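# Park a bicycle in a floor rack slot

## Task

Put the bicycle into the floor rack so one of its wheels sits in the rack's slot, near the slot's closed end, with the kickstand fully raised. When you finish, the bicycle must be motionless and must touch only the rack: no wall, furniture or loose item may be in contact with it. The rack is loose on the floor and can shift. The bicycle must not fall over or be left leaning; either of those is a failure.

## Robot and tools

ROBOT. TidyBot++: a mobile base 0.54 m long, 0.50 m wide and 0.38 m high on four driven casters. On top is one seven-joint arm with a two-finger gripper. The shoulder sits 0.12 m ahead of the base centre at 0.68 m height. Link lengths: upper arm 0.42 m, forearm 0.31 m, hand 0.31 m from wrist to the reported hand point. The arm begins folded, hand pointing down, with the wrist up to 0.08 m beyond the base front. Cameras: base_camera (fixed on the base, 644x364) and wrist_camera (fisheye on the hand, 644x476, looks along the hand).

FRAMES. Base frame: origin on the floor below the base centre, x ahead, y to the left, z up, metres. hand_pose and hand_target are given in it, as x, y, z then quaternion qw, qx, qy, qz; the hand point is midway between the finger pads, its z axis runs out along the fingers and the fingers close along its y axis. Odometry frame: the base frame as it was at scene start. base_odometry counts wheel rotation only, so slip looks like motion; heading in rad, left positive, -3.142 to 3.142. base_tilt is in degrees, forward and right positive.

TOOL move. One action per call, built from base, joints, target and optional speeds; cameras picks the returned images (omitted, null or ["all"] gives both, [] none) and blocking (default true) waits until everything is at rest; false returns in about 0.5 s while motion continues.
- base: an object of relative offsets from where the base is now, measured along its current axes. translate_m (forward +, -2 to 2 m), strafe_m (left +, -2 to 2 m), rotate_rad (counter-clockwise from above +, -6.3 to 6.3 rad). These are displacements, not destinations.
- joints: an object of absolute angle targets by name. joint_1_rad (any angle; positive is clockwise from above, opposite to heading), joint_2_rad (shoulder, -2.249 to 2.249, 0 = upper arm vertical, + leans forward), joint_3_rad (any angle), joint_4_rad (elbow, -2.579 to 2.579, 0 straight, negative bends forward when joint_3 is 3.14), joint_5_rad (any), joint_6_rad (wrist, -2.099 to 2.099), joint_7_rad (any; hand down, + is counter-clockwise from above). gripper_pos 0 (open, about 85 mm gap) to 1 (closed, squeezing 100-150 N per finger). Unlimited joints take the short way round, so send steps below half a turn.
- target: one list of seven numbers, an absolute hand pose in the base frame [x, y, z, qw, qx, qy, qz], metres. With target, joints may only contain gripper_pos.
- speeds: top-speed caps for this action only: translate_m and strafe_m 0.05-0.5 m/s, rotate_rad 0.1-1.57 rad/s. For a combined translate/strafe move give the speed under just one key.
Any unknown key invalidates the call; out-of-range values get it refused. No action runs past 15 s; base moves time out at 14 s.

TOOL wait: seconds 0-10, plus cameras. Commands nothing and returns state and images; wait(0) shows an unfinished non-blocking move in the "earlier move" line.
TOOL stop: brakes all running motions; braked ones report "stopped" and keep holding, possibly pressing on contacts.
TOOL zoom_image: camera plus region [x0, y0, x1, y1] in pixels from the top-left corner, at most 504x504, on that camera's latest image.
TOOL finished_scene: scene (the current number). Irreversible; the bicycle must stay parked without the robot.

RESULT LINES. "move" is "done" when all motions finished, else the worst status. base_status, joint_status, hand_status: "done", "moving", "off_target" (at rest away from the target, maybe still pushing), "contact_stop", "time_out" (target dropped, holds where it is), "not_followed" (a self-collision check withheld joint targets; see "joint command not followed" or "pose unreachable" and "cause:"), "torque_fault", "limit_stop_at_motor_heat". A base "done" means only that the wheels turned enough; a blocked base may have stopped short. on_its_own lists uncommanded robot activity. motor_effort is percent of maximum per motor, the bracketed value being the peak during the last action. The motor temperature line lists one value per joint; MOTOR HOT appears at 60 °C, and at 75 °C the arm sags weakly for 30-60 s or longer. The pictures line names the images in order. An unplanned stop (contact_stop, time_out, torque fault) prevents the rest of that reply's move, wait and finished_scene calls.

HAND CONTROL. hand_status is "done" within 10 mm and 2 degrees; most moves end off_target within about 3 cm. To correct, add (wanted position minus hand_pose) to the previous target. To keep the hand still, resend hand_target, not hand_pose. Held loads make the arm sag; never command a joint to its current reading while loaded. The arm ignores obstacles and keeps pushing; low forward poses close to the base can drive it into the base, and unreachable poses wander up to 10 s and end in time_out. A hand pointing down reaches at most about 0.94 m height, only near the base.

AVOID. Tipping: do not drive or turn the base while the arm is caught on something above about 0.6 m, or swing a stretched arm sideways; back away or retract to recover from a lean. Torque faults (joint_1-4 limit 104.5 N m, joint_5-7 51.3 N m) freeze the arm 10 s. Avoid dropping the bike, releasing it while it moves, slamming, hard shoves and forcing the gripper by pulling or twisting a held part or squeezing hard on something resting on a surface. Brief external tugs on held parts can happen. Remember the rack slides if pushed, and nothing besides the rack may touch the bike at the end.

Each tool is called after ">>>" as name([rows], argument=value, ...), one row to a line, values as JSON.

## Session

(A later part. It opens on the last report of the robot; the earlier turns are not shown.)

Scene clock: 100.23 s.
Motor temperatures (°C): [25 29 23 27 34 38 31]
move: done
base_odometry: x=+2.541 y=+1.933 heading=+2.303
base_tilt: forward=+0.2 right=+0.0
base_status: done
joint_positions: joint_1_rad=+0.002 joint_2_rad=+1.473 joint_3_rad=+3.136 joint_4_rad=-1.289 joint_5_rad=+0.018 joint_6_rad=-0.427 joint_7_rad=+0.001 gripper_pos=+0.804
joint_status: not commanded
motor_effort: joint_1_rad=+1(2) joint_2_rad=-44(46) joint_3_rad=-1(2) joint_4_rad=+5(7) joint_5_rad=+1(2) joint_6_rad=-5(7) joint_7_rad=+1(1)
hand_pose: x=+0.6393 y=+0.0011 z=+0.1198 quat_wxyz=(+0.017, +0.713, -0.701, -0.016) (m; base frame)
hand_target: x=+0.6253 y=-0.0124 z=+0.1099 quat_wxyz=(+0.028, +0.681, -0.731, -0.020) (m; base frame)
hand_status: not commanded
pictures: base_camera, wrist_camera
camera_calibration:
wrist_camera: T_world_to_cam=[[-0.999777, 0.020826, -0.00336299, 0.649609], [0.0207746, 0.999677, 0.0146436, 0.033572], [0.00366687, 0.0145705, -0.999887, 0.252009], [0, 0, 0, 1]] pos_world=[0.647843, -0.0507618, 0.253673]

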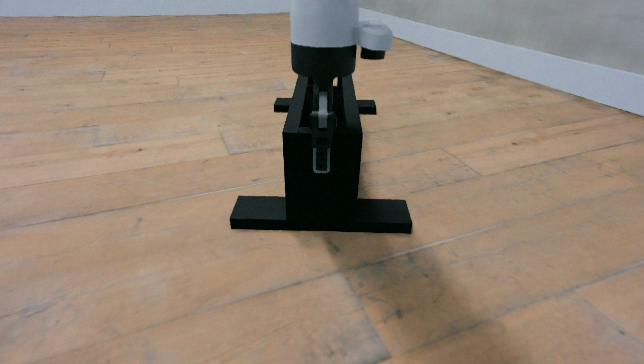

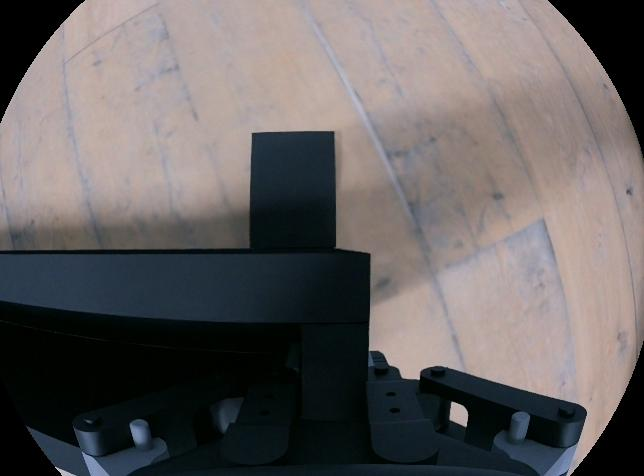

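>>> move(joints={"joint_7_rad": -0.4})

>>> move(joints={"joint_7_rad": -1.0})

>>> move(joints={"joint_7_rad": -1.61})

Scene clock: 101.63 s.
Motor temperatures (°C): [25 29 23 27 34 38 31]
move: done
base_odometry: x=+2.541 y=+1.933 heading=+2.303
base_tilt: forward=+0.2 right=+0.0
base_status: not commanded
joint_positions: joint_1_rad=-0.006 joint_2_rad=+1.473 joint_3_rad=+3.140 joint_4_rad=-1.288 joint_5_rad=+0.014 joint_6_rad=-0.424 joint_7_rad=-0.342 gripper_pos=+0.804
joint_status: all done
motor_effort: joint_1_rad=+4(7) joint_2_rad=-43(44) joint_3_rad=+2(5) joint_4_rad=+4(6) joint_5_rad=+0(3) joint_6_rad=-6(7) joint_7_rad=-2(6)
hand_pose: x=+0.6408 y=+0.0038 z=+0.1199 quat_wxyz=(+0.019, +0.584, -0.812, -0.011) (m; base frame)
hand_target: x=+0.6253 y=-0.0124 z=+0.1099 quat_wxyz=(+0.031, +0.539, -0.841, -0.015) (m; base frame)
hand_status: not commanded
pictures: base_camera, wrist_camera
camera_calibration:
wrist_camera: T_world_to_cam=[[-0.935881, 0.352141, -0.0110786, 0.609762], [0.352177, 0.935932, -0.00140549, -0.179407], [0.00987393, -0.00521702, -0.999938, 0.248137], [0, 0, 0, 1]] pos_world=[0.631398, -0.0455154, 0.254625]

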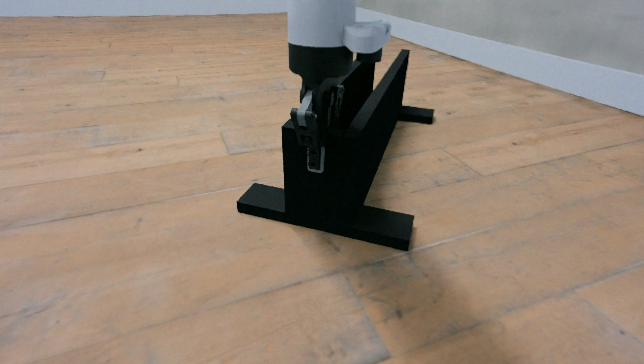

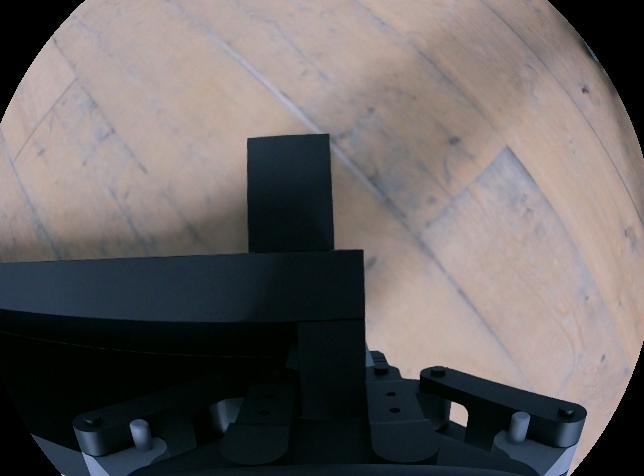

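Scene clock: 102.93 s.
Motor temperatures (°C): [25 29 23 27 34 38 31]
move: done
base_odometry: x=+2.541 y=+1.933 heading=+2.303
base_tilt: forward=+0.2 right=+0.0
base_status: not commanded
joint_positions: joint_1_rad=-0.003 joint_2_rad=+1.473 joint_3_rad=+3.141 joint_4_rad=-1.290 joint_5_rad=+0.007 joint_6_rad=-0.424 joint_7_rad=-0.940 gripper_pos=+0.805
joint_status: all done
motor_effort: joint_1_rad=+3(8) joint_2_rad=-42(46) joint_3_rad=+0(5) joint_4_rad=+3(7) joint_5_rad=+0(3) joint_6_rad=-5(8) joint_7_rad=-1(6)
hand_pose: x=+0.6400 y=+0.0023 z=+0.1200 quat_wxyz=(+0.022, +0.315, -0.949, -0.006) (m; base frame)
hand_target: x=+0.6253 y=-0.0124 z=+0.1099 quat_wxyz=(+0.034, +0.267, -0.963, -0.005) (m; base frame)
hand_status: not commanded
pictures: base_camera, wrist_camera
camera_calibration:
wrist_camera: T_world_to_cam=[[-0.568669, 0.822128, -0.0268557, 0.375302], [0.822564, 0.568296, -0.0206914, -0.475552], [-0.00174904, -0.0338571, -0.999425, 0.255656], [0, 0, 0, 1]] pos_world=[0.605042, -0.0296362, 0.255748]

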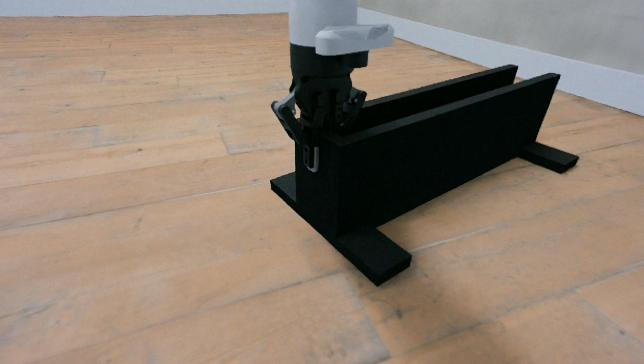

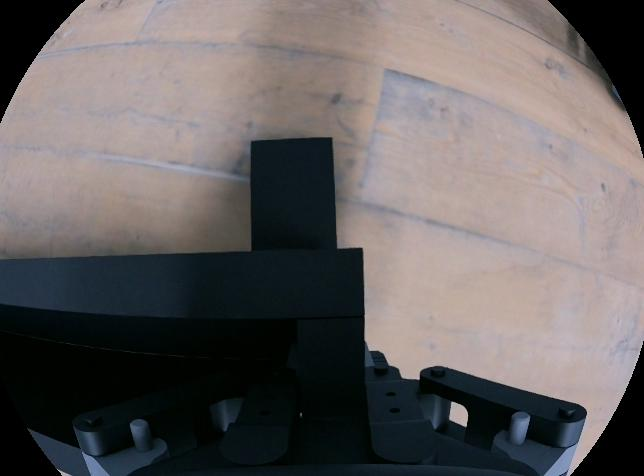

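Scene clock: 104.23 s.
Motor temperatures (°C): [25 29 23 27 34 38 31]
move: done
base_odometry: x=+2.541 y=+1.933 heading=+2.303
base_tilt: forward=+0.2 right=+0.0
base_status: not commanded
joint_positions: joint_1_rad=-0.002 joint_2_rad=+1.474 joint_3_rad=+3.141 joint_4_rad=-1.289 joint_5_rad=-0.005 joint_6_rad=-0.422 joint_7_rad=-1.554 gripper_pos=+0.806
joint_status: all done
motor_effort: joint_1_rad=+2(6) joint_2_rad=-42(47) joint_3_rad=+1(3) joint_4_rad=+5(7) joint_5_rad=+1(3) joint_6_rad=-5(8) joint_7_rad=-1(6)
hand_pose: x=+0.6403 y=+0.0038 z=+0.1195 quat_wxyz=(+0.022, +0.007, -1.000, -0.002) (m; base frame)
hand_target: x=+0.6253 y=-0.0124 z=+0.1099 quat_wxyz=(+0.034, -0.035, -0.999, +0.006) (m; base frame)
hand_status: not commanded
pictures: base_camera, wrist_camera
camera_calibration:
wrist_camera: T_world_to_cam=[[0.0199211, 0.998604, -0.0489152, -0.000662414], [0.999434, -0.0212168, -0.0261147, -0.587032], [-0.027116, -0.0483673, -0.998461, 0.271364], [0, 0, 0, 1]] pos_world=[0.594071, 0.00133166, 0.255584]

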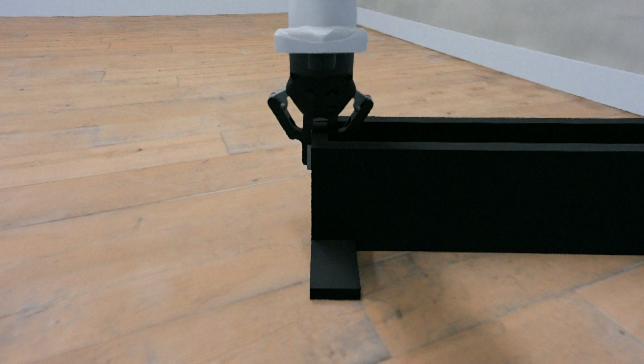

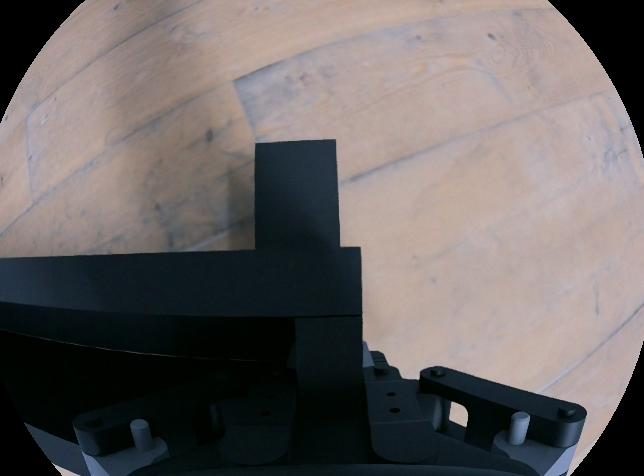

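>>> move(base={"translate_m": -1.26, "strafe_m": 1.86, "rotate_rad": 0.324}, speeds={"translate_m": 0.35, "rotate_rad": 0.3})

Scene clock: 115.60 s.
Motor temperatures (°C): [25 29 23 27 34 38 31]
move: done
base_odometry: x=+2.000 y=-0.247 heading=+2.628
base_tilt: forward=+0.2 right=+0.0
base_status: done
joint_positions: joint_1_rad=+0.014 joint_2_rad=+1.474 joint_3_rad=+3.155 joint_4_rad=-1.288 joint_5_rad=-0.005 joint_6_rad=-0.422 joint_7_rad=-1.568 gripper_pos=+0.806
joint_status: not commanded
motor_effort: joint_1_rad=+1(8) joint_2_rad=-41(42) joint_3_rad=+2(4) joint_4_rad=+6(6) joint_5_rad=+4(4) joint_6_rad=-3(6) joint_7_rad=+0(1)
hand_pose: x=+0.6413 y=-0.0134 z=+0.1195 quat_wxyz=(+0.021, -0.009, -1.000, +0.005) (m; base frame)
hand_target: x=+0.6253 y=-0.0124 z=+0.1099 quat_wxyz=(+0.034, -0.035, -0.999, +0.006) (m; base frame)
hand_status: not commanded
pictures: base_camera, wrist_camera
camera_calibration:
wrist_camera: T_world_to_cam=[[0.0516659, 0.996645, -0.0634696, -0.00219155], [0.998298, -0.0532637, -0.0237445, -0.588379], [-0.0270455, -0.0621348, -0.997701, 0.270305], [0, 0, 0, 1]] pos_world=[0.594801, -0.0123597, 0.255573]

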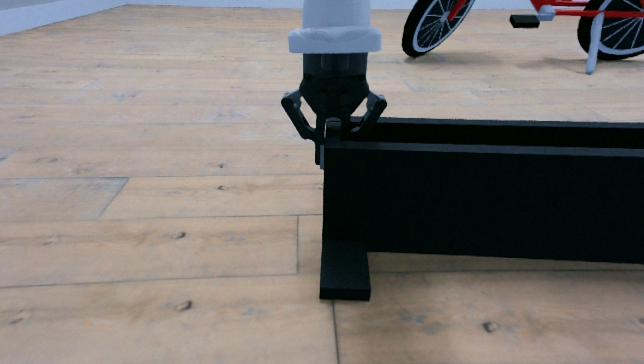

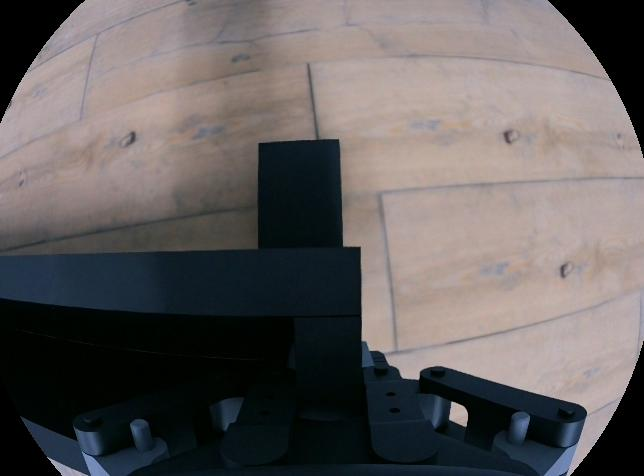

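>>> zoom_image(camera="base_camera", region=[380, 0, 644, 100])

Scaled by 1.909.

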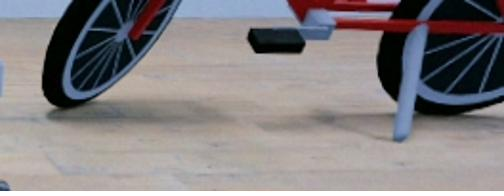

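>>> move(base={"translate_m": 1.0, "strafe_m": 0.56}, speeds={"translate_m": 0.35})

>>> zoom_image(camera="base_camera", region=[384, 0, 644, 200])

Scene clock: 120.33 s.
Motor temperatures (°C): [25 29 23 27 34 38 31]
move: done
base_odometry: x=+0.854 y=-0.243 heading=+2.628
base_tilt: forward=+0.2 right=+0.0
base_status: done
joint_positions: joint_1_rad=+0.022 joint_2_rad=+1.471 joint_3_rad=+3.155 joint_4_rad=-1.300 joint_5_rad=-0.005 joint_6_rad=-0.422 joint_7_rad=-1.577 gripper_pos=+0.806
joint_status: not commanded
motor_effort: joint_1_rad=+0(4) joint_2_rad=-42(43) joint_3_rad=+1(3) joint_4_rad=+6(10) joint_5_rad=+3(5) joint_6_rad=-3(4) joint_7_rad=+1(2)
hand_pose: x=+0.6351 y=-0.0176 z=+0.1197 quat_wxyz=(+0.026, -0.017, -0.999, +0.005) (m; base frame)
hand_target: x=+0.6253 y=-0.0124 z=+0.1099 quat_wxyz=(+0.034, -0.035, -0.999, +0.006) (m; base frame)
hand_status: not commanded
pictures: base_camera, wrist_camera
camera_calibration:
wrist_camera: T_world_to_cam=[[0.0686118, 0.99557, -0.0642842, -0.00830025], [0.996928, -0.07086, -0.0333679, -0.580769], [-0.0377753, -0.0617973, -0.997374, 0.27683], [0, 0, 0, 1]] pos_world=[0.590012, -0.0157825, 0.25619]

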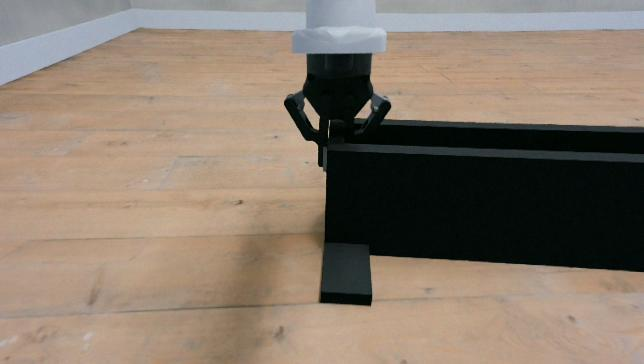

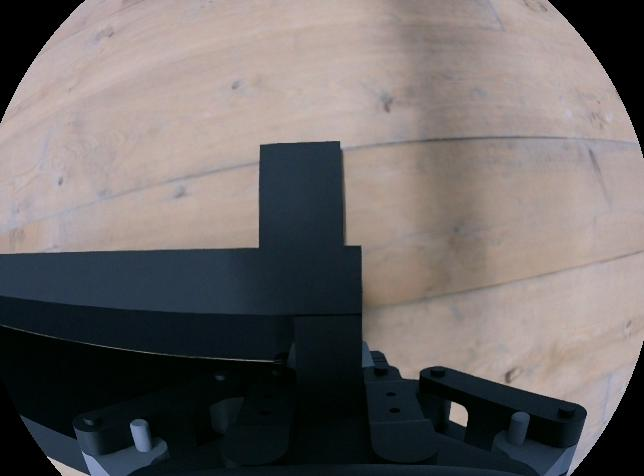

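Scaled by 1.938.

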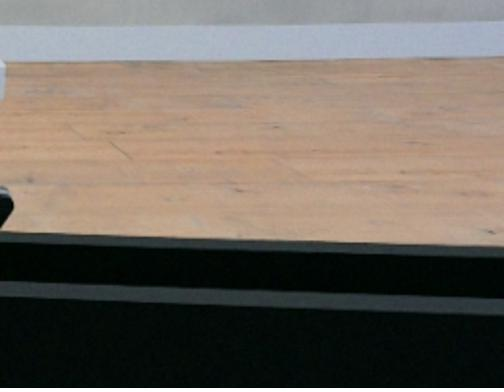

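>>> move(joints={"joint_7_rad": -1.49})

Scene clock: 121.23 s.
Motor temperatures (°C): [25 29 23 27 34 38 31]
move: done
base_odometry: x=+0.854 y=-0.243 heading=+2.628
base_tilt: forward=+0.2 right=+0.0
base_status: not commanded
joint_positions: joint_1_rad=+0.016 joint_2_rad=+1.472 joint_3_rad=+3.155 joint_4_rad=-1.294 joint_5_rad=-0.011 joint_6_rad=-0.422 joint_7_rad=-1.504 gripper_pos=+0.806
joint_status: all done
motor_effort: joint_1_rad=-1(3) joint_2_rad=-43(46) joint_3_rad=+0(2) joint_4_rad=+5(9) joint_5_rad=+3(6) joint_6_rad=-3(6) joint_7_rad=+1(5)
hand_pose: x=+0.6384 y=-0.0137 z=+0.1197 quat_wxyz=(+0.023, +0.020, -1.000, +0.004) (m; base frame)
hand_target: x=+0.6253 y=-0.0124 z=+0.1099 quat_wxyz=(+0.034, +0.025, -0.999, +0.004) (m; base frame)
hand_status: not commanded
pictures: base_camera, wrist_camera
camera_calibration:
wrist_camera: T_world_to_cam=[[-0.00493576, 0.998276, -0.0584944, 0.0338667], [0.999577, 0.00324869, -0.0289016, -0.584956], [-0.0286617, -0.0586123, -0.997869, 0.27144], [0, 0, 0, 1]] pos_world=[0.592655, -0.0159982, 0.255937]

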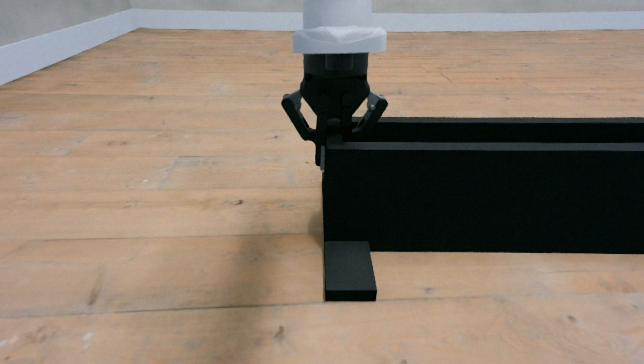

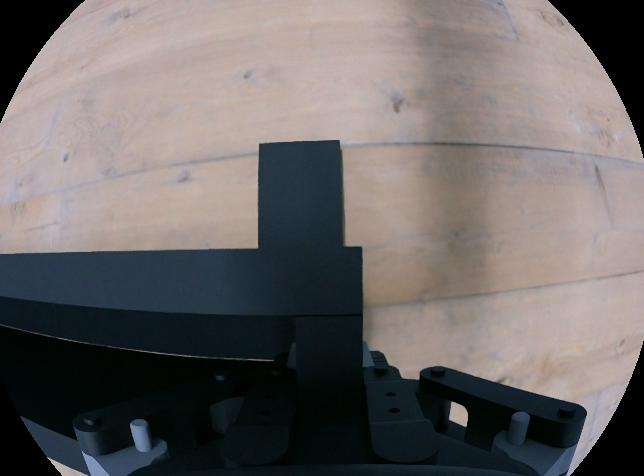

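>>> move(joints={"gripper_pos": 0.3})

>>> move(joints={"joint_2_rad": 1.05, "joint_4_rad": -1.55, "joint_6_rad": -0.54})

>>> move(joints={"joint_2_rad": -0.2, "joint_4_rad": -2.4, "joint_6_rad": 0.1, "joint_7_rad": 1.54}, base={"translate_m": -0.3, "strafe_m": -0.9})

>>> zoom_image(camera="wrist_camera", region=[100, 50, 560, 450])

Scene clock: 124.33 s.
Motor temperatures (°C): [25 29 23 27 34 38 31]
move: done
base_odometry: x=+0.854 y=-0.243 heading=+2.628
base_tilt: forward=+0.3 right=+0.0
base_status: not commanded
joint_positions: joint_1_rad=+0.016 joint_2_rad=+1.472 joint_3_rad=+3.155 joint_4_rad=-1.294 joint_5_rad=-0.011 joint_6_rad=-0.422 joint_7_rad=-1.504 gripper_pos=+0.300
joint_status: all done
motor_effort: joint_1_rad=+1(1) joint_2_rad=-43(45) joint_3_rad=-1(1) joint_4_rad=+7(7) joint_5_rad=+0(3) joint_6_rad=-1(4) joint_7_rad=+1(1)
hand_pose: x=+0.6382 y=-0.0136 z=+0.1196 quat_wxyz=(+0.024, +0.020, -1.000, +0.004) (m; base frame)
hand_target: x=+0.6253 y=-0.0124 z=+0.1099 quat_wxyz=(+0.034, +0.025, -0.999, +0.004) (m; base frame)
hand_status: not commanded
pictures: base_camera, wrist_camera
camera_calibration:
wrist_camera: T_world_to_cam=[[-0.00507215, 0.998275, -0.0584853, 0.0338836], [0.999565, 0.00336137, -0.0293128, -0.584653], [-0.0290656, -0.0586085, -0.997858, 0.27164], [0, 0, 0, 1]] pos_world=[0.592466, -0.0159395, 0.255902]

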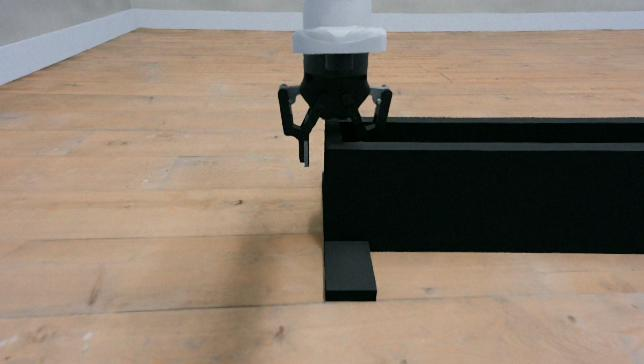

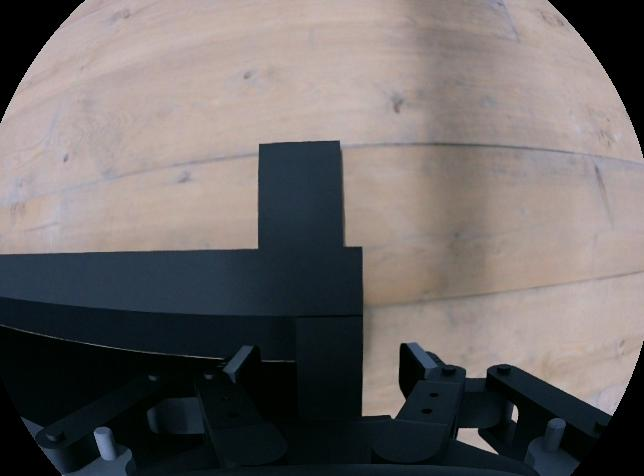

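Scene clock: 126.03 s.
Motor temperatures (°C): [25 29 23 27 34 38 31]
move: done
base_odometry: x=+0.854 y=-0.243 heading=+2.628
base_tilt: forward=+0.3 right=+0.0
base_status: not commanded
joint_positions: joint_1_rad=+0.016 joint_2_rad=+1.046 joint_3_rad=+3.155 joint_4_rad=-1.536 joint_5_rad=-0.011 joint_6_rad=-0.470 joint_7_rad=-1.504 gripper_pos=+0.300
joint_status: all done
motor_effort: joint_1_rad=+1(1) joint_2_rad=-41(47) joint_3_rad=+0(1) joint_4_rad=+10(10) joint_5_rad=+1(2) joint_6_rad=+0(2) joint_7_rad=+1(1)
hand_pose: x=+0.6776 y=-0.0139 z=+0.3160 quat_wxyz=(-0.044, +0.018, -0.999, +0.005) (m; base frame)
hand_target: x=+0.6466 y=-0.0115 z=+0.3103 quat_wxyz=(-0.001, +0.022, -1.000, +0.003) (m; base frame)
hand_status: not commanded
pictures: base_camera, wrist_camera
camera_calibration:
wrist_camera: T_world_to_cam=[[0.00634763, 0.998242, -0.0589336, 0.0382696], [0.994296, -0.0000260581, 0.106652, -0.657759], [0.106463, -0.0592745, -0.992548, 0.375199], [0, 0, 0, 1]] pos_world=[0.61382, -0.0159797, 0.44481]

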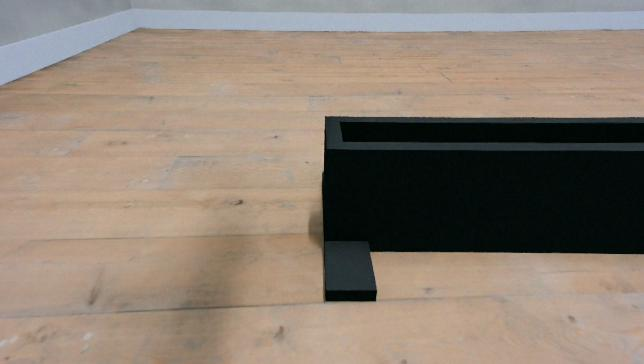

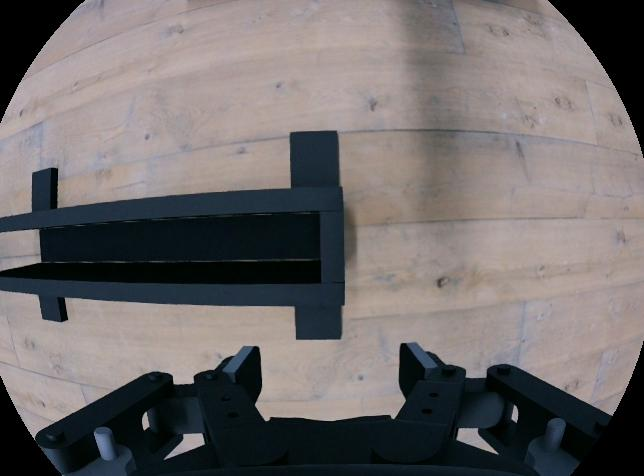

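Scene clock: 129.70 s.
Motor temperatures (°C): [25 29 23 27 34 38 31]
move: done
base_odometry: x=+1.557 y=+0.393 heading=+2.628
base_tilt: forward=+0.2 right=+0.0
base_status: done
joint_positions: joint_1_rad=+0.011 joint_2_rad=-0.189 joint_3_rad=+3.155 joint_4_rad=-2.385 joint_5_rad=-0.011 joint_6_rad=+0.020 joint_7_rad=+1.491 gripper_pos=+0.300
joint_status: all done
motor_effort: joint_1_rad=+1(5) joint_2_rad=-11(44) joint_3_rad=+0(2) joint_4_rad=+19(19) joint_5_rad=+1(2) joint_6_rad=+7(7) joint_7_rad=+1(2)
hand_pose: x=+0.5508 y=-0.0094 z=+0.7338 quat_wxyz=(-0.016, +0.884, -0.051, +0.464) (m; base frame)
hand_target: x=+0.5583 y=-0.0118 z=+0.7521 quat_wxyz=(-0.006, +0.867, -0.036, +0.498) (m; base frame)
hand_status: not commanded
pictures: base_camera, wrist_camera
camera_calibration:
wrist_camera: T_world_to_cam=[[-0.0546631, -0.989304, -0.135236, 0.1301], [-0.575933, 0.141877, -0.805092, 0.959032], [0.815668, 0.0338782, -0.577528, 0.109407], [0, 0, 0, 1]] pos_world=[0.47021, -0.0110628, 0.852888]

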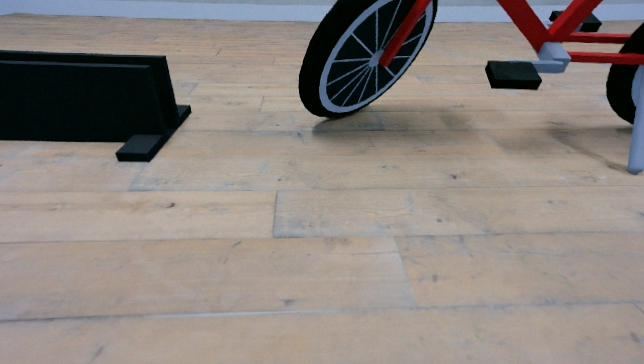

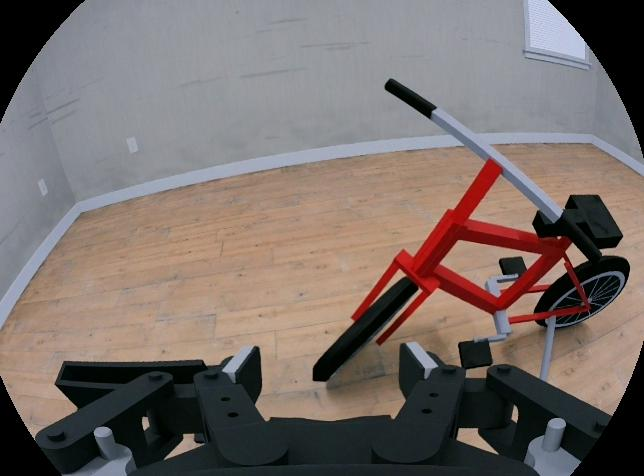

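Scaled by 1.096.

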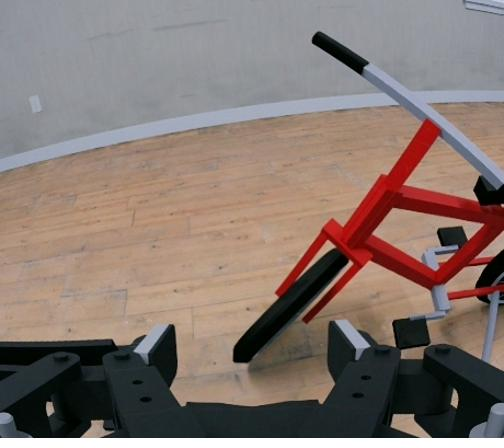

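>>> move(base={"translate_m": -0.1, "strafe_m": -0.35})

>>> zoom_image(camera="wrist_camera", region=[150, 50, 560, 400])

>>> zoom_image(camera="base_camera", region=[150, 0, 550, 200])

Scene clock: 132.27 s.
Motor temperatures (°C): [25 29 23 27 34 38 31]
move: done
base_odometry: x=+1.817 y=+0.649 heading=+2.628
base_tilt: forward=+0.2 right=+0.0
base_status: done
joint_positions: joint_1_rad=+0.011 joint_2_rad=-0.190 joint_3_rad=+3.155 joint_4_rad=-2.387 joint_5_rad=-0.011 joint_6_rad=+0.022 joint_7_rad=+1.494 gripper_pos=+0.300
joint_status: not commanded
motor_effort: joint_1_rad=+1(2) joint_2_rad=-10(12) joint_3_rad=+0(2) joint_4_rad=+19(19) joint_5_rad=+1(2) joint_6_rad=+7(8) joint_7_rad=+1(1)
hand_pose: x=+0.5505 y=-0.0096 z=+0.7340 quat_wxyz=(-0.016, +0.884, -0.050, +0.465) (m; base frame)
hand_target: x=+0.5583 y=-0.0118 z=+0.7521 quat_wxyz=(-0.006, +0.867, -0.036, +0.498) (m; base frame)
hand_status: not commanded
pictures: base_camera, wrist_camera
camera_calibration:
wrist_camera: T_world_to_cam=[[-0.0533909, -0.989667, -0.133077, 0.127602], [-0.574857, 0.139431, -0.806287, 0.95929], [0.81651, 0.0334519, -0.576361, 0.108397], [0, 0, 0, 1]] pos_world=[0.469759, -0.0110977, 0.852919]

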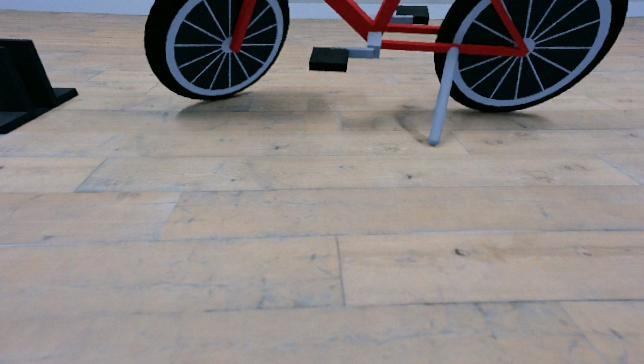

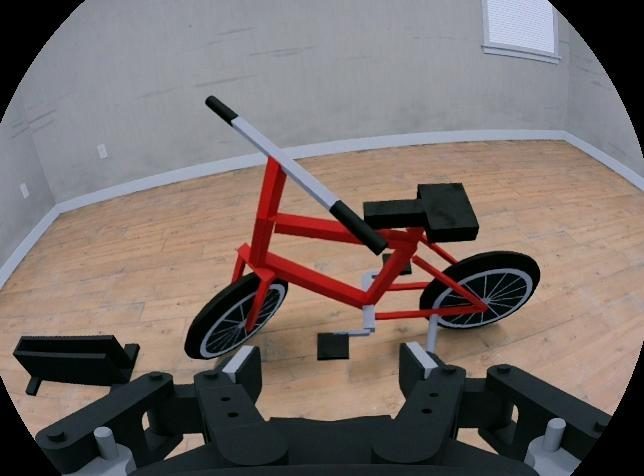

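Scaled by 1.229.

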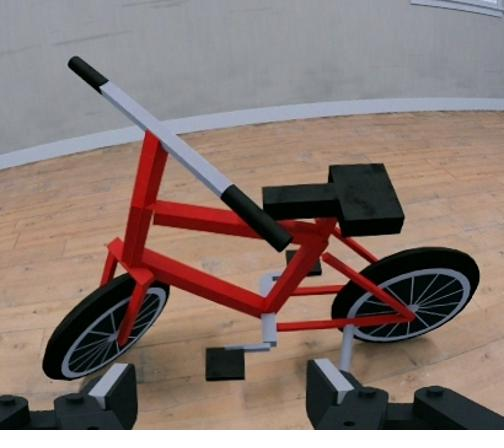

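Scaled by 1.260.

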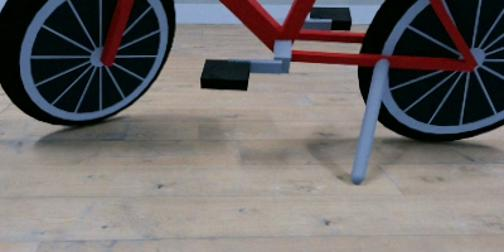

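>>> zoom_image(camera="wrist_camera", region=[0, 310, 180, 410])

>>> zoom_image(camera="base_camera", region=[130, 0, 310, 130])

Scaled by 2.800.

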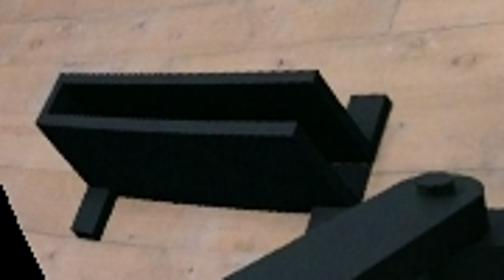

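Scaled by 2.800.

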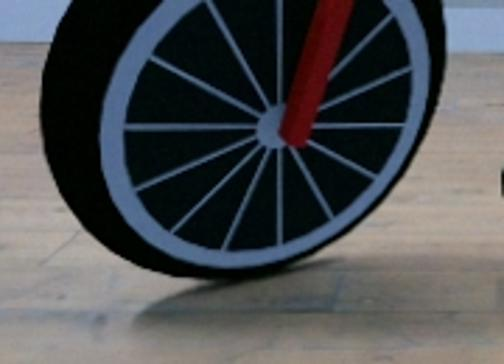

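>>> move(target=[0.535, -0.046, 0.80, -0.077, 0.914, 0.340, 0.206], joints={"gripper_pos": 0})

Scene clock: 137.93 s.
Motor temperatures (°C): [25 29 23 27 34 38 31]
move: off_target
base_odometry: x=+1.817 y=+0.649 heading=+2.628
base_tilt: forward=+0.2 right=+0.0
base_status: not commanded
joint_positions: joint_1_rad=-1.574 joint_2_rad=-0.536 joint_3_rad=+4.426 joint_4_rad=-1.611 joint_5_rad=+0.291 joint_6_rad=-1.218 joint_7_rad=+1.999 gripper_pos=+0.000
joint_status: all done
motor_effort: joint_1_rad=+1(1) joint_2_rad=+13(14) joint_3_rad=-9(10) joint_4_rad=+17(21) joint_5_rad=-1(2) joint_6_rad=+4(8) joint_7_rad=+1(1)
hand_pose: x=+0.5442 y=-0.0210 z=+0.8127 quat_wxyz=(-0.093, +0.913, +0.319, +0.235) (m; base frame)
hand_target: x=+0.5350 y=-0.0460 z=+0.8000 quat_wxyz=(-0.077, +0.914, +0.340, +0.206) (m; base frame)
hand_status: off_target (0.030 m and 4.6 deg from the pose sent, 0.077 m and 54.7 deg at the start)
pictures: base_camera, wrist_camera
camera_calibration:
wrist_camera: T_world_to_cam=[[0.618067, -0.781839, -0.0819776, -0.276093], [-0.71474, -0.515458, -0.472705, 0.812038], [0.327324, 0.350756, -0.877399, 0.676861], [0, 0, 0, 1]] pos_world=[0.529487, -0.0347015, 0.955098]

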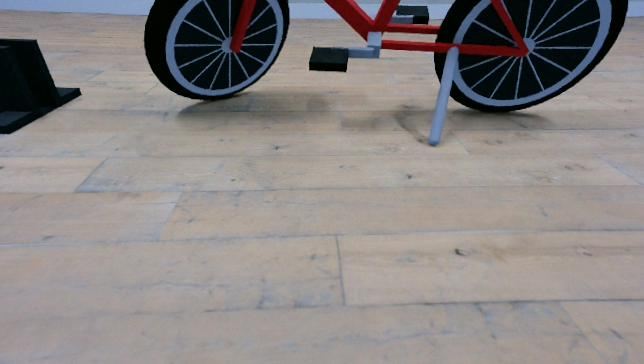

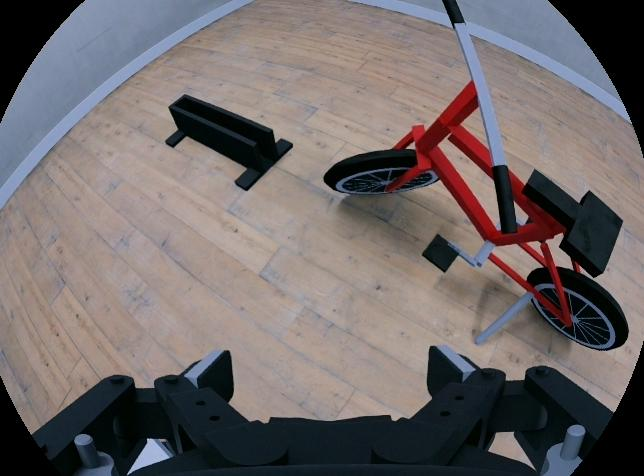

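>>> move(base={"translate_m": 0.35}, speeds={"translate_m": 0.25})

Scene clock: 140.40 s.
Motor temperatures (°C): [25 29 23 27 34 38 31]
move: done
base_odometry: x=+1.512 y=+0.822 heading=+2.628
base_tilt: forward=+0.2 right=+0.0
base_status: done
joint_positions: joint_1_rad=-1.580 joint_2_rad=-0.537 joint_3_rad=+4.429 joint_4_rad=-1.609 joint_5_rad=+0.294 joint_6_rad=-1.225 joint_7_rad=+2.000 gripper_pos=+0.000
joint_status: not commanded
motor_effort: joint_1_rad=+1(2) joint_2_rad=+13(14) joint_3_rad=-9(10) joint_4_rad=+16(17) joint_5_rad=-2(2) joint_6_rad=+4(4) joint_7_rad=+1(1)
hand_pose: x=+0.5437 y=-0.0208 z=+0.8122 quat_wxyz=(-0.093, +0.913, +0.321, +0.233) (m; base frame)
hand_target: x=+0.5350 y=-0.0460 z=+0.8000 quat_wxyz=(-0.077, +0.914, +0.340, +0.206) (m; base frame)
hand_status: not commanded
pictures: base_camera, wrist_camera
camera_calibration:
wrist_camera: T_world_to_cam=[[0.621126, -0.779389, -0.082186, -0.277143], [-0.714331, -0.51988, -0.468461, 0.807763], [0.322387, 0.349682, -0.879653, 0.68102], [0, 0, 0, 1]] pos_world=[0.529599, -0.0342025, 0.95469]

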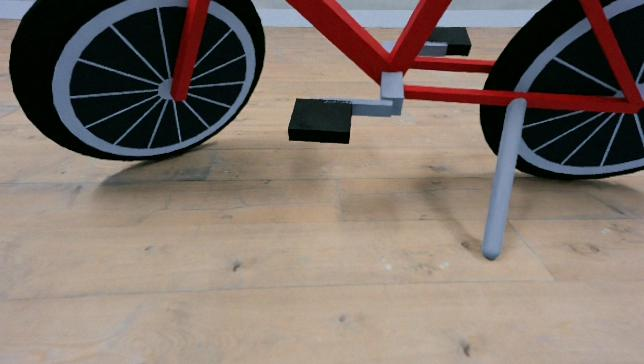

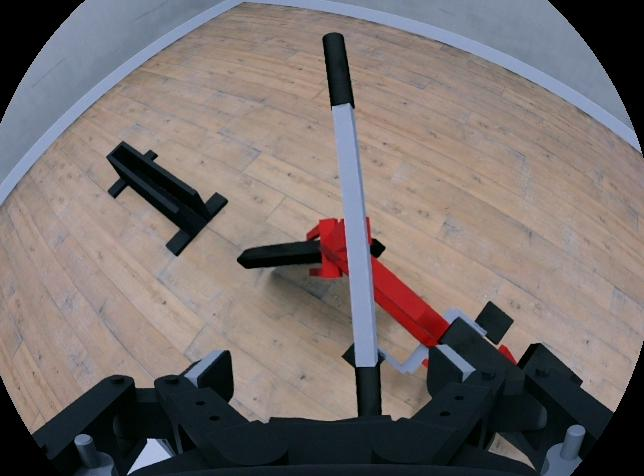

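>>> move(target=[0.583, -0.029, 0.681, -0.086, 0.898, 0.3795, 0.2024])

Scene clock: 142.60 s.
Motor temperatures (°C): [25 29 23 27 34 38 31]
move: off_target
base_odometry: x=+1.512 y=+0.822 heading=+2.628
base_tilt: forward=+0.3 right=+0.0
base_status: not commanded
joint_positions: joint_1_rad=-1.857 joint_2_rad=-0.789 joint_3_rad=+4.586 joint_4_rad=-1.753 joint_5_rad=+0.614 joint_6_rad=-1.159 joint_7_rad=+1.941 gripper_pos=+0.000
joint_status: not commanded
motor_effort: joint_1_rad=+1(2) joint_2_rad=+22(24) joint_3_rad=-13(14) joint_4_rad=+13(17) joint_5_rad=+0(2) joint_6_rad=+3(4) joint_7_rad=+1(1)
hand_pose: x=+0.5619 y=-0.0268 z=+0.6890 quat_wxyz=(-0.093, +0.895, +0.397, +0.179) (m; base frame)
hand_target: x=+0.5830 y=-0.0290 z=+0.6810 quat_wxyz=(-0.086, +0.899, +0.380, +0.203) (m; base frame)
hand_status: off_target (0.023 m and 3.5 deg from the pose sent, 0.137 m and 7.8 deg at the start)
pictures: base_camera, wrist_camera
camera_calibration:
wrist_camera: T_world_to_cam=[[0.732848, -0.674884, -0.0864057, -0.360347], [-0.651115, -0.658783, -0.376899, 0.657579], [0.197441, 0.33247, -0.922215, 0.667914], [0, 0, 0, 1]] pos_world=[0.560365, -0.0320516, 0.832665]

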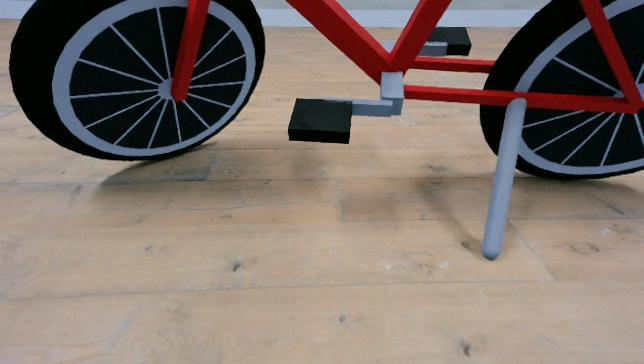

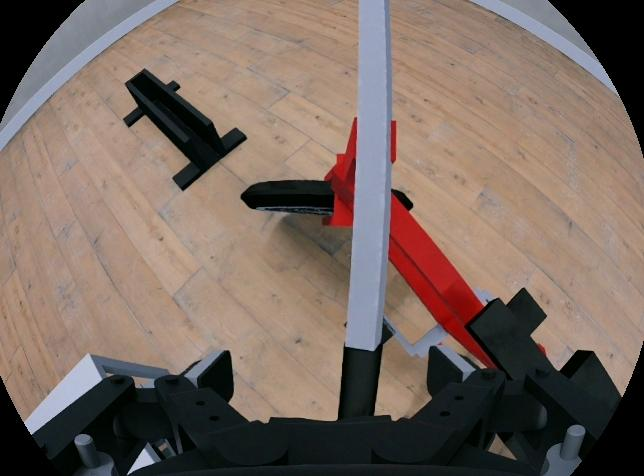

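>>> move(target=[0.639, 0.012, 0.625, -0.0816, 0.9063, 0.3599, 0.2043])

Scene clock: 144.50 s.
Motor temperatures (°C): [25 29 23 27 34 38 31]
move: off_target
base_odometry: x=+1.512 y=+0.822 heading=+2.628
base_tilt: forward=+0.2 right=+0.0
base_status: not commanded
joint_positions: joint_1_rad=-2.101 joint_2_rad=-0.901 joint_3_rad=+4.705 joint_4_rad=-1.753 joint_5_rad=+0.841 joint_6_rad=-1.080 joint_7_rad=+1.713 gripper_pos=+0.000
joint_status: not commanded
motor_effort: joint_1_rad=+1(2) joint_2_rad=+27(27) joint_3_rad=-14(15) joint_4_rad=+12(14) joint_5_rad=+1(2) joint_6_rad=+3(3) joint_7_rad=+1(1)
hand_pose: x=+0.6144 y=+0.0118 z=+0.6317 quat_wxyz=(-0.081, +0.904, +0.382, +0.175) (m; base frame)
hand_target: x=+0.6390 y=+0.0120 z=+0.6250 quat_wxyz=(-0.082, +0.907, +0.360, +0.204) (m; base frame)
hand_status: off_target (0.025 m and 4.2 deg from the pose sent, 0.107 m and 5.5 deg at the start)
pictures: base_camera, wrist_camera
camera_calibration:
wrist_camera: T_world_to_cam=[[0.706496, -0.70388, -0.0736021, -0.36924], [-0.676603, -0.641275, -0.361904, 0.701587], [0.207538, 0.305483, -0.929305, 0.590456], [0, 0, 0, 1]] pos_world=[0.613021, 0.00963479, 0.775444]

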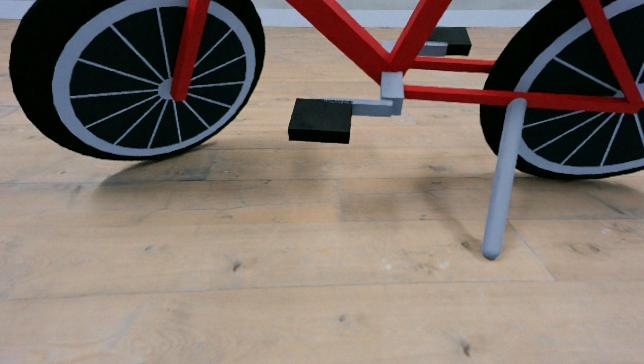

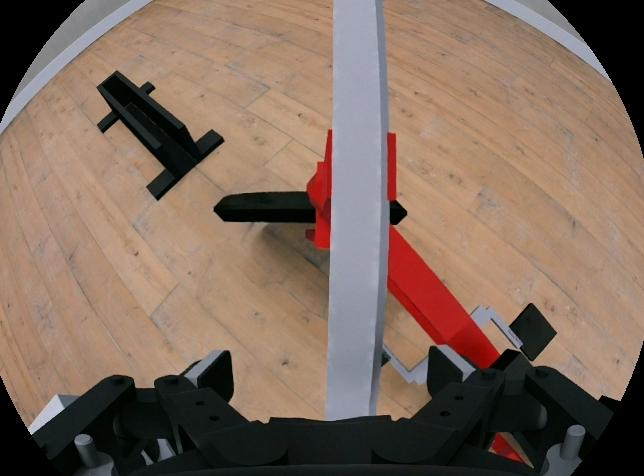

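>>> move(target=[0.648, 0.009, 0.613, -0.0816, 0.9063, 0.3599, 0.2043])

>>> move(joints={"gripper_pos": 1})

Scene clock: 145.33 s.
Motor temperatures (°C): [25 29 23 27 34 38 31]
move: off_target
base_odometry: x=+1.512 y=+0.822 heading=+2.628
base_tilt: forward=+0.2 right=+0.1
base_status: not commanded
joint_positions: joint_1_rad=-2.117 joint_2_rad=-0.938 joint_3_rad=+4.721 joint_4_rad=-1.751 joint_5_rad=+0.884 joint_6_rad=-1.079 joint_7_rad=+1.705 gripper_pos=+0.000
joint_status: not commanded
motor_effort: joint_1_rad=+1(1) joint_2_rad=+28(29) joint_3_rad=-15(16) joint_4_rad=+11(12) joint_5_rad=+0(1) joint_6_rad=+3(4) joint_7_rad=+1(1)
hand_pose: x=+0.6209 y=+0.0074 z=+0.6169 quat_wxyz=(-0.080, +0.904, +0.383, +0.173) (m; base frame)
hand_target: x=+0.6480 y=+0.0090 z=+0.6130 quat_wxyz=(-0.082, +0.907, +0.360, +0.204) (m; base frame)
hand_status: off_target (0.027 m and 4.5 deg from the pose sent, 0.039 m and 4.2 deg at the start)
pictures: base_camera, wrist_camera
camera_calibration:
wrist_camera: T_world_to_cam=[[0.707524, -0.70285, -0.0735656, -0.378724], [-0.676798, -0.643961, -0.356735, 0.694746], [0.203358, 0.302188, -0.931305, 0.580539], [0, 0, 0, 1]] pos_world=[0.620102, 0.00577155, 0.760638]

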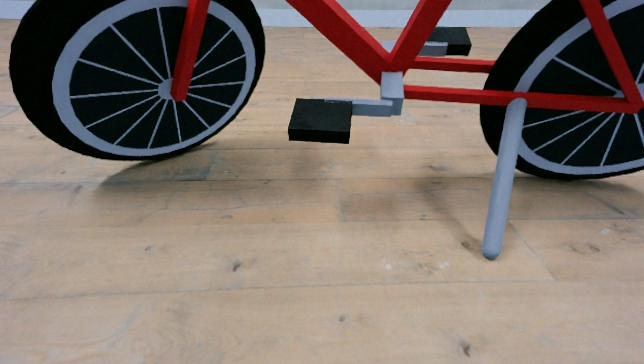

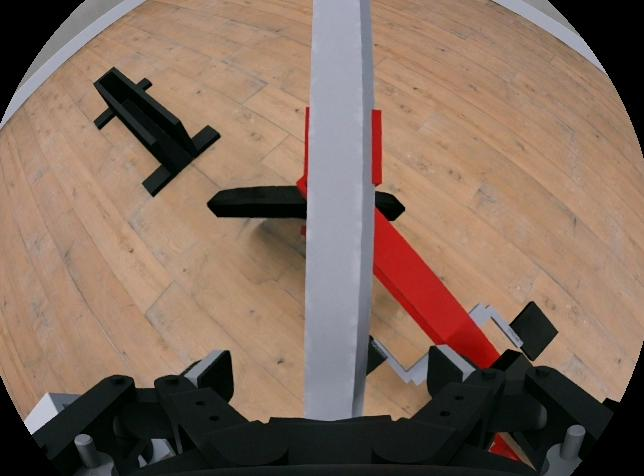

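Scene clock: 146.43 s.
Motor temperatures (°C): [25 29 23 27 34 38 31]
move: off_target
base_odometry: x=+1.512 y=+0.822 heading=+2.628
base_tilt: forward=+0.2 right=+0.0
base_status: not commanded
joint_positions: joint_1_rad=-2.118 joint_2_rad=-0.938 joint_3_rad=+4.722 joint_4_rad=-1.747 joint_5_rad=+0.896 joint_6_rad=-1.077 joint_7_rad=+1.702 gripper_pos=+0.772
joint_status: gripper_pos off_target (ended at +0.772, target +1.000)
motor_effort: joint_1_rad=+0(2) joint_2_rad=+26(28) joint_3_rad=-15(16) joint_4_rad=+11(14) joint_5_rad=-1(3) joint_6_rad=+4(5) joint_7_rad=+1(2)
hand_pose: x=+0.6247 y=+0.0045 z=+0.6174 quat_wxyz=(-0.075, +0.904, +0.382, +0.176) (m; base frame)
hand_target: x=+0.6480 y=+0.0090 z=+0.6130 quat_wxyz=(-0.082, +0.907, +0.360, +0.204) (m; base frame)
hand_status: not commanded
pictures: base_camera, wrist_camera
camera_calibration:
wrist_camera: T_world_to_cam=[[0.705261, -0.706246, -0.0618319, -0.389183], [-0.676085, -0.643759, -0.358446, 0.696271], [0.213347, 0.294602, -0.9315, 0.575042], [0, 0, 0, 1]] pos_world=[0.62253, 0.00396371, 0.761164]

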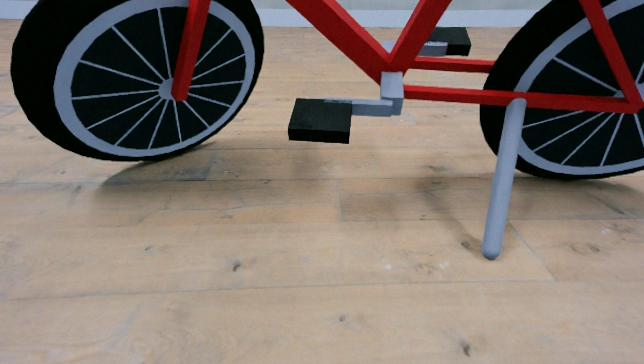

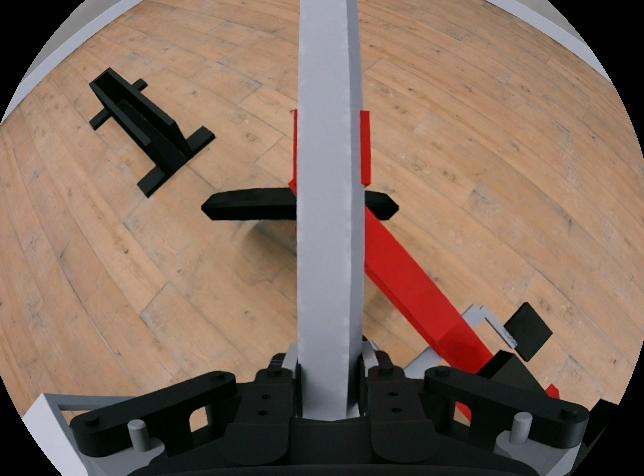

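>>> move(target=[0.637, 0.023, 0.616, -0.0945, 0.952, 0.2403, 0.1658])

Scene clock: 148.23 s.
Motor temperatures (°C): [25 29 23 27 34 38 31]
move: off_target
base_odometry: x=+1.512 y=+0.821 heading=+2.628
base_tilt: forward=+0.2 right=+0.0
base_status: not commanded
joint_positions: joint_1_rad=-2.148 joint_2_rad=-0.881 joint_3_rad=+4.763 joint_4_rad=-1.748 joint_5_rad=+0.891 joint_6_rad=-1.080 joint_7_rad=+1.436 gripper_pos=+0.778
joint_status: not commanded
motor_effort: joint_1_rad=-4(6) joint_2_rad=+24(26) joint_3_rad=-14(17) joint_4_rad=+15(16) joint_5_rad=+0(2) joint_6_rad=+10(12) joint_7_rad=+0(2)
hand_pose: x=+0.6231 y=+0.0040 z=+0.6186 quat_wxyz=(-0.068, +0.949, +0.266, +0.155) (m; base frame)
hand_target: x=+0.6370 y=+0.0230 z=+0.6160 quat_wxyz=(-0.094, +0.952, +0.240, +0.166) (m; base frame)
hand_status: off_target (0.024 m and 4.4 deg from the pose sent, 0.022 m and 17.3 deg at the start)
pictures: base_camera, wrist_camera
camera_calibration:
wrist_camera: T_world_to_cam=[[0.508416, -0.854398, -0.107323, -0.236968], [-0.833353, -0.4568, -0.311217, 0.763282], [0.216878, 0.247666, -0.944259, 0.582534], [0, 0, 0, 1]] pos_world=[0.630222, 0.00192866, 0.762178]

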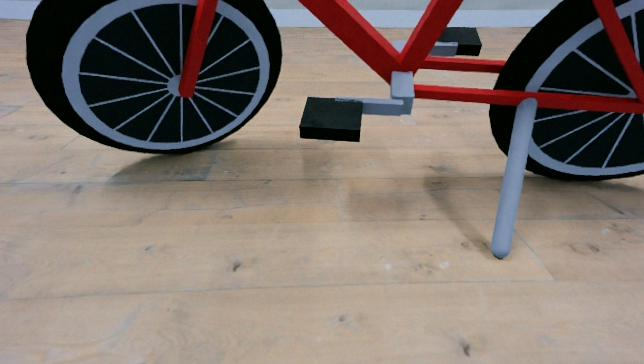

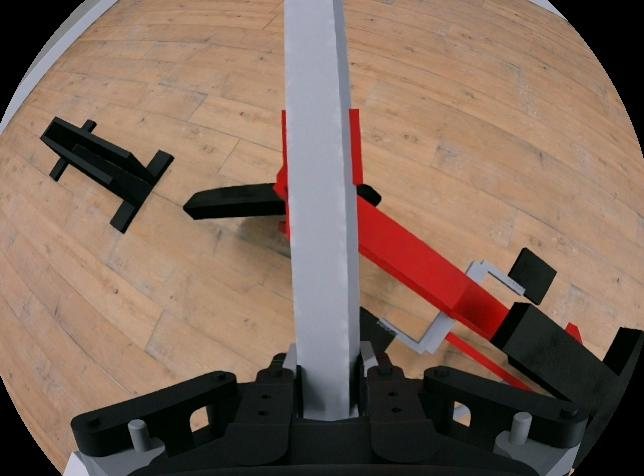

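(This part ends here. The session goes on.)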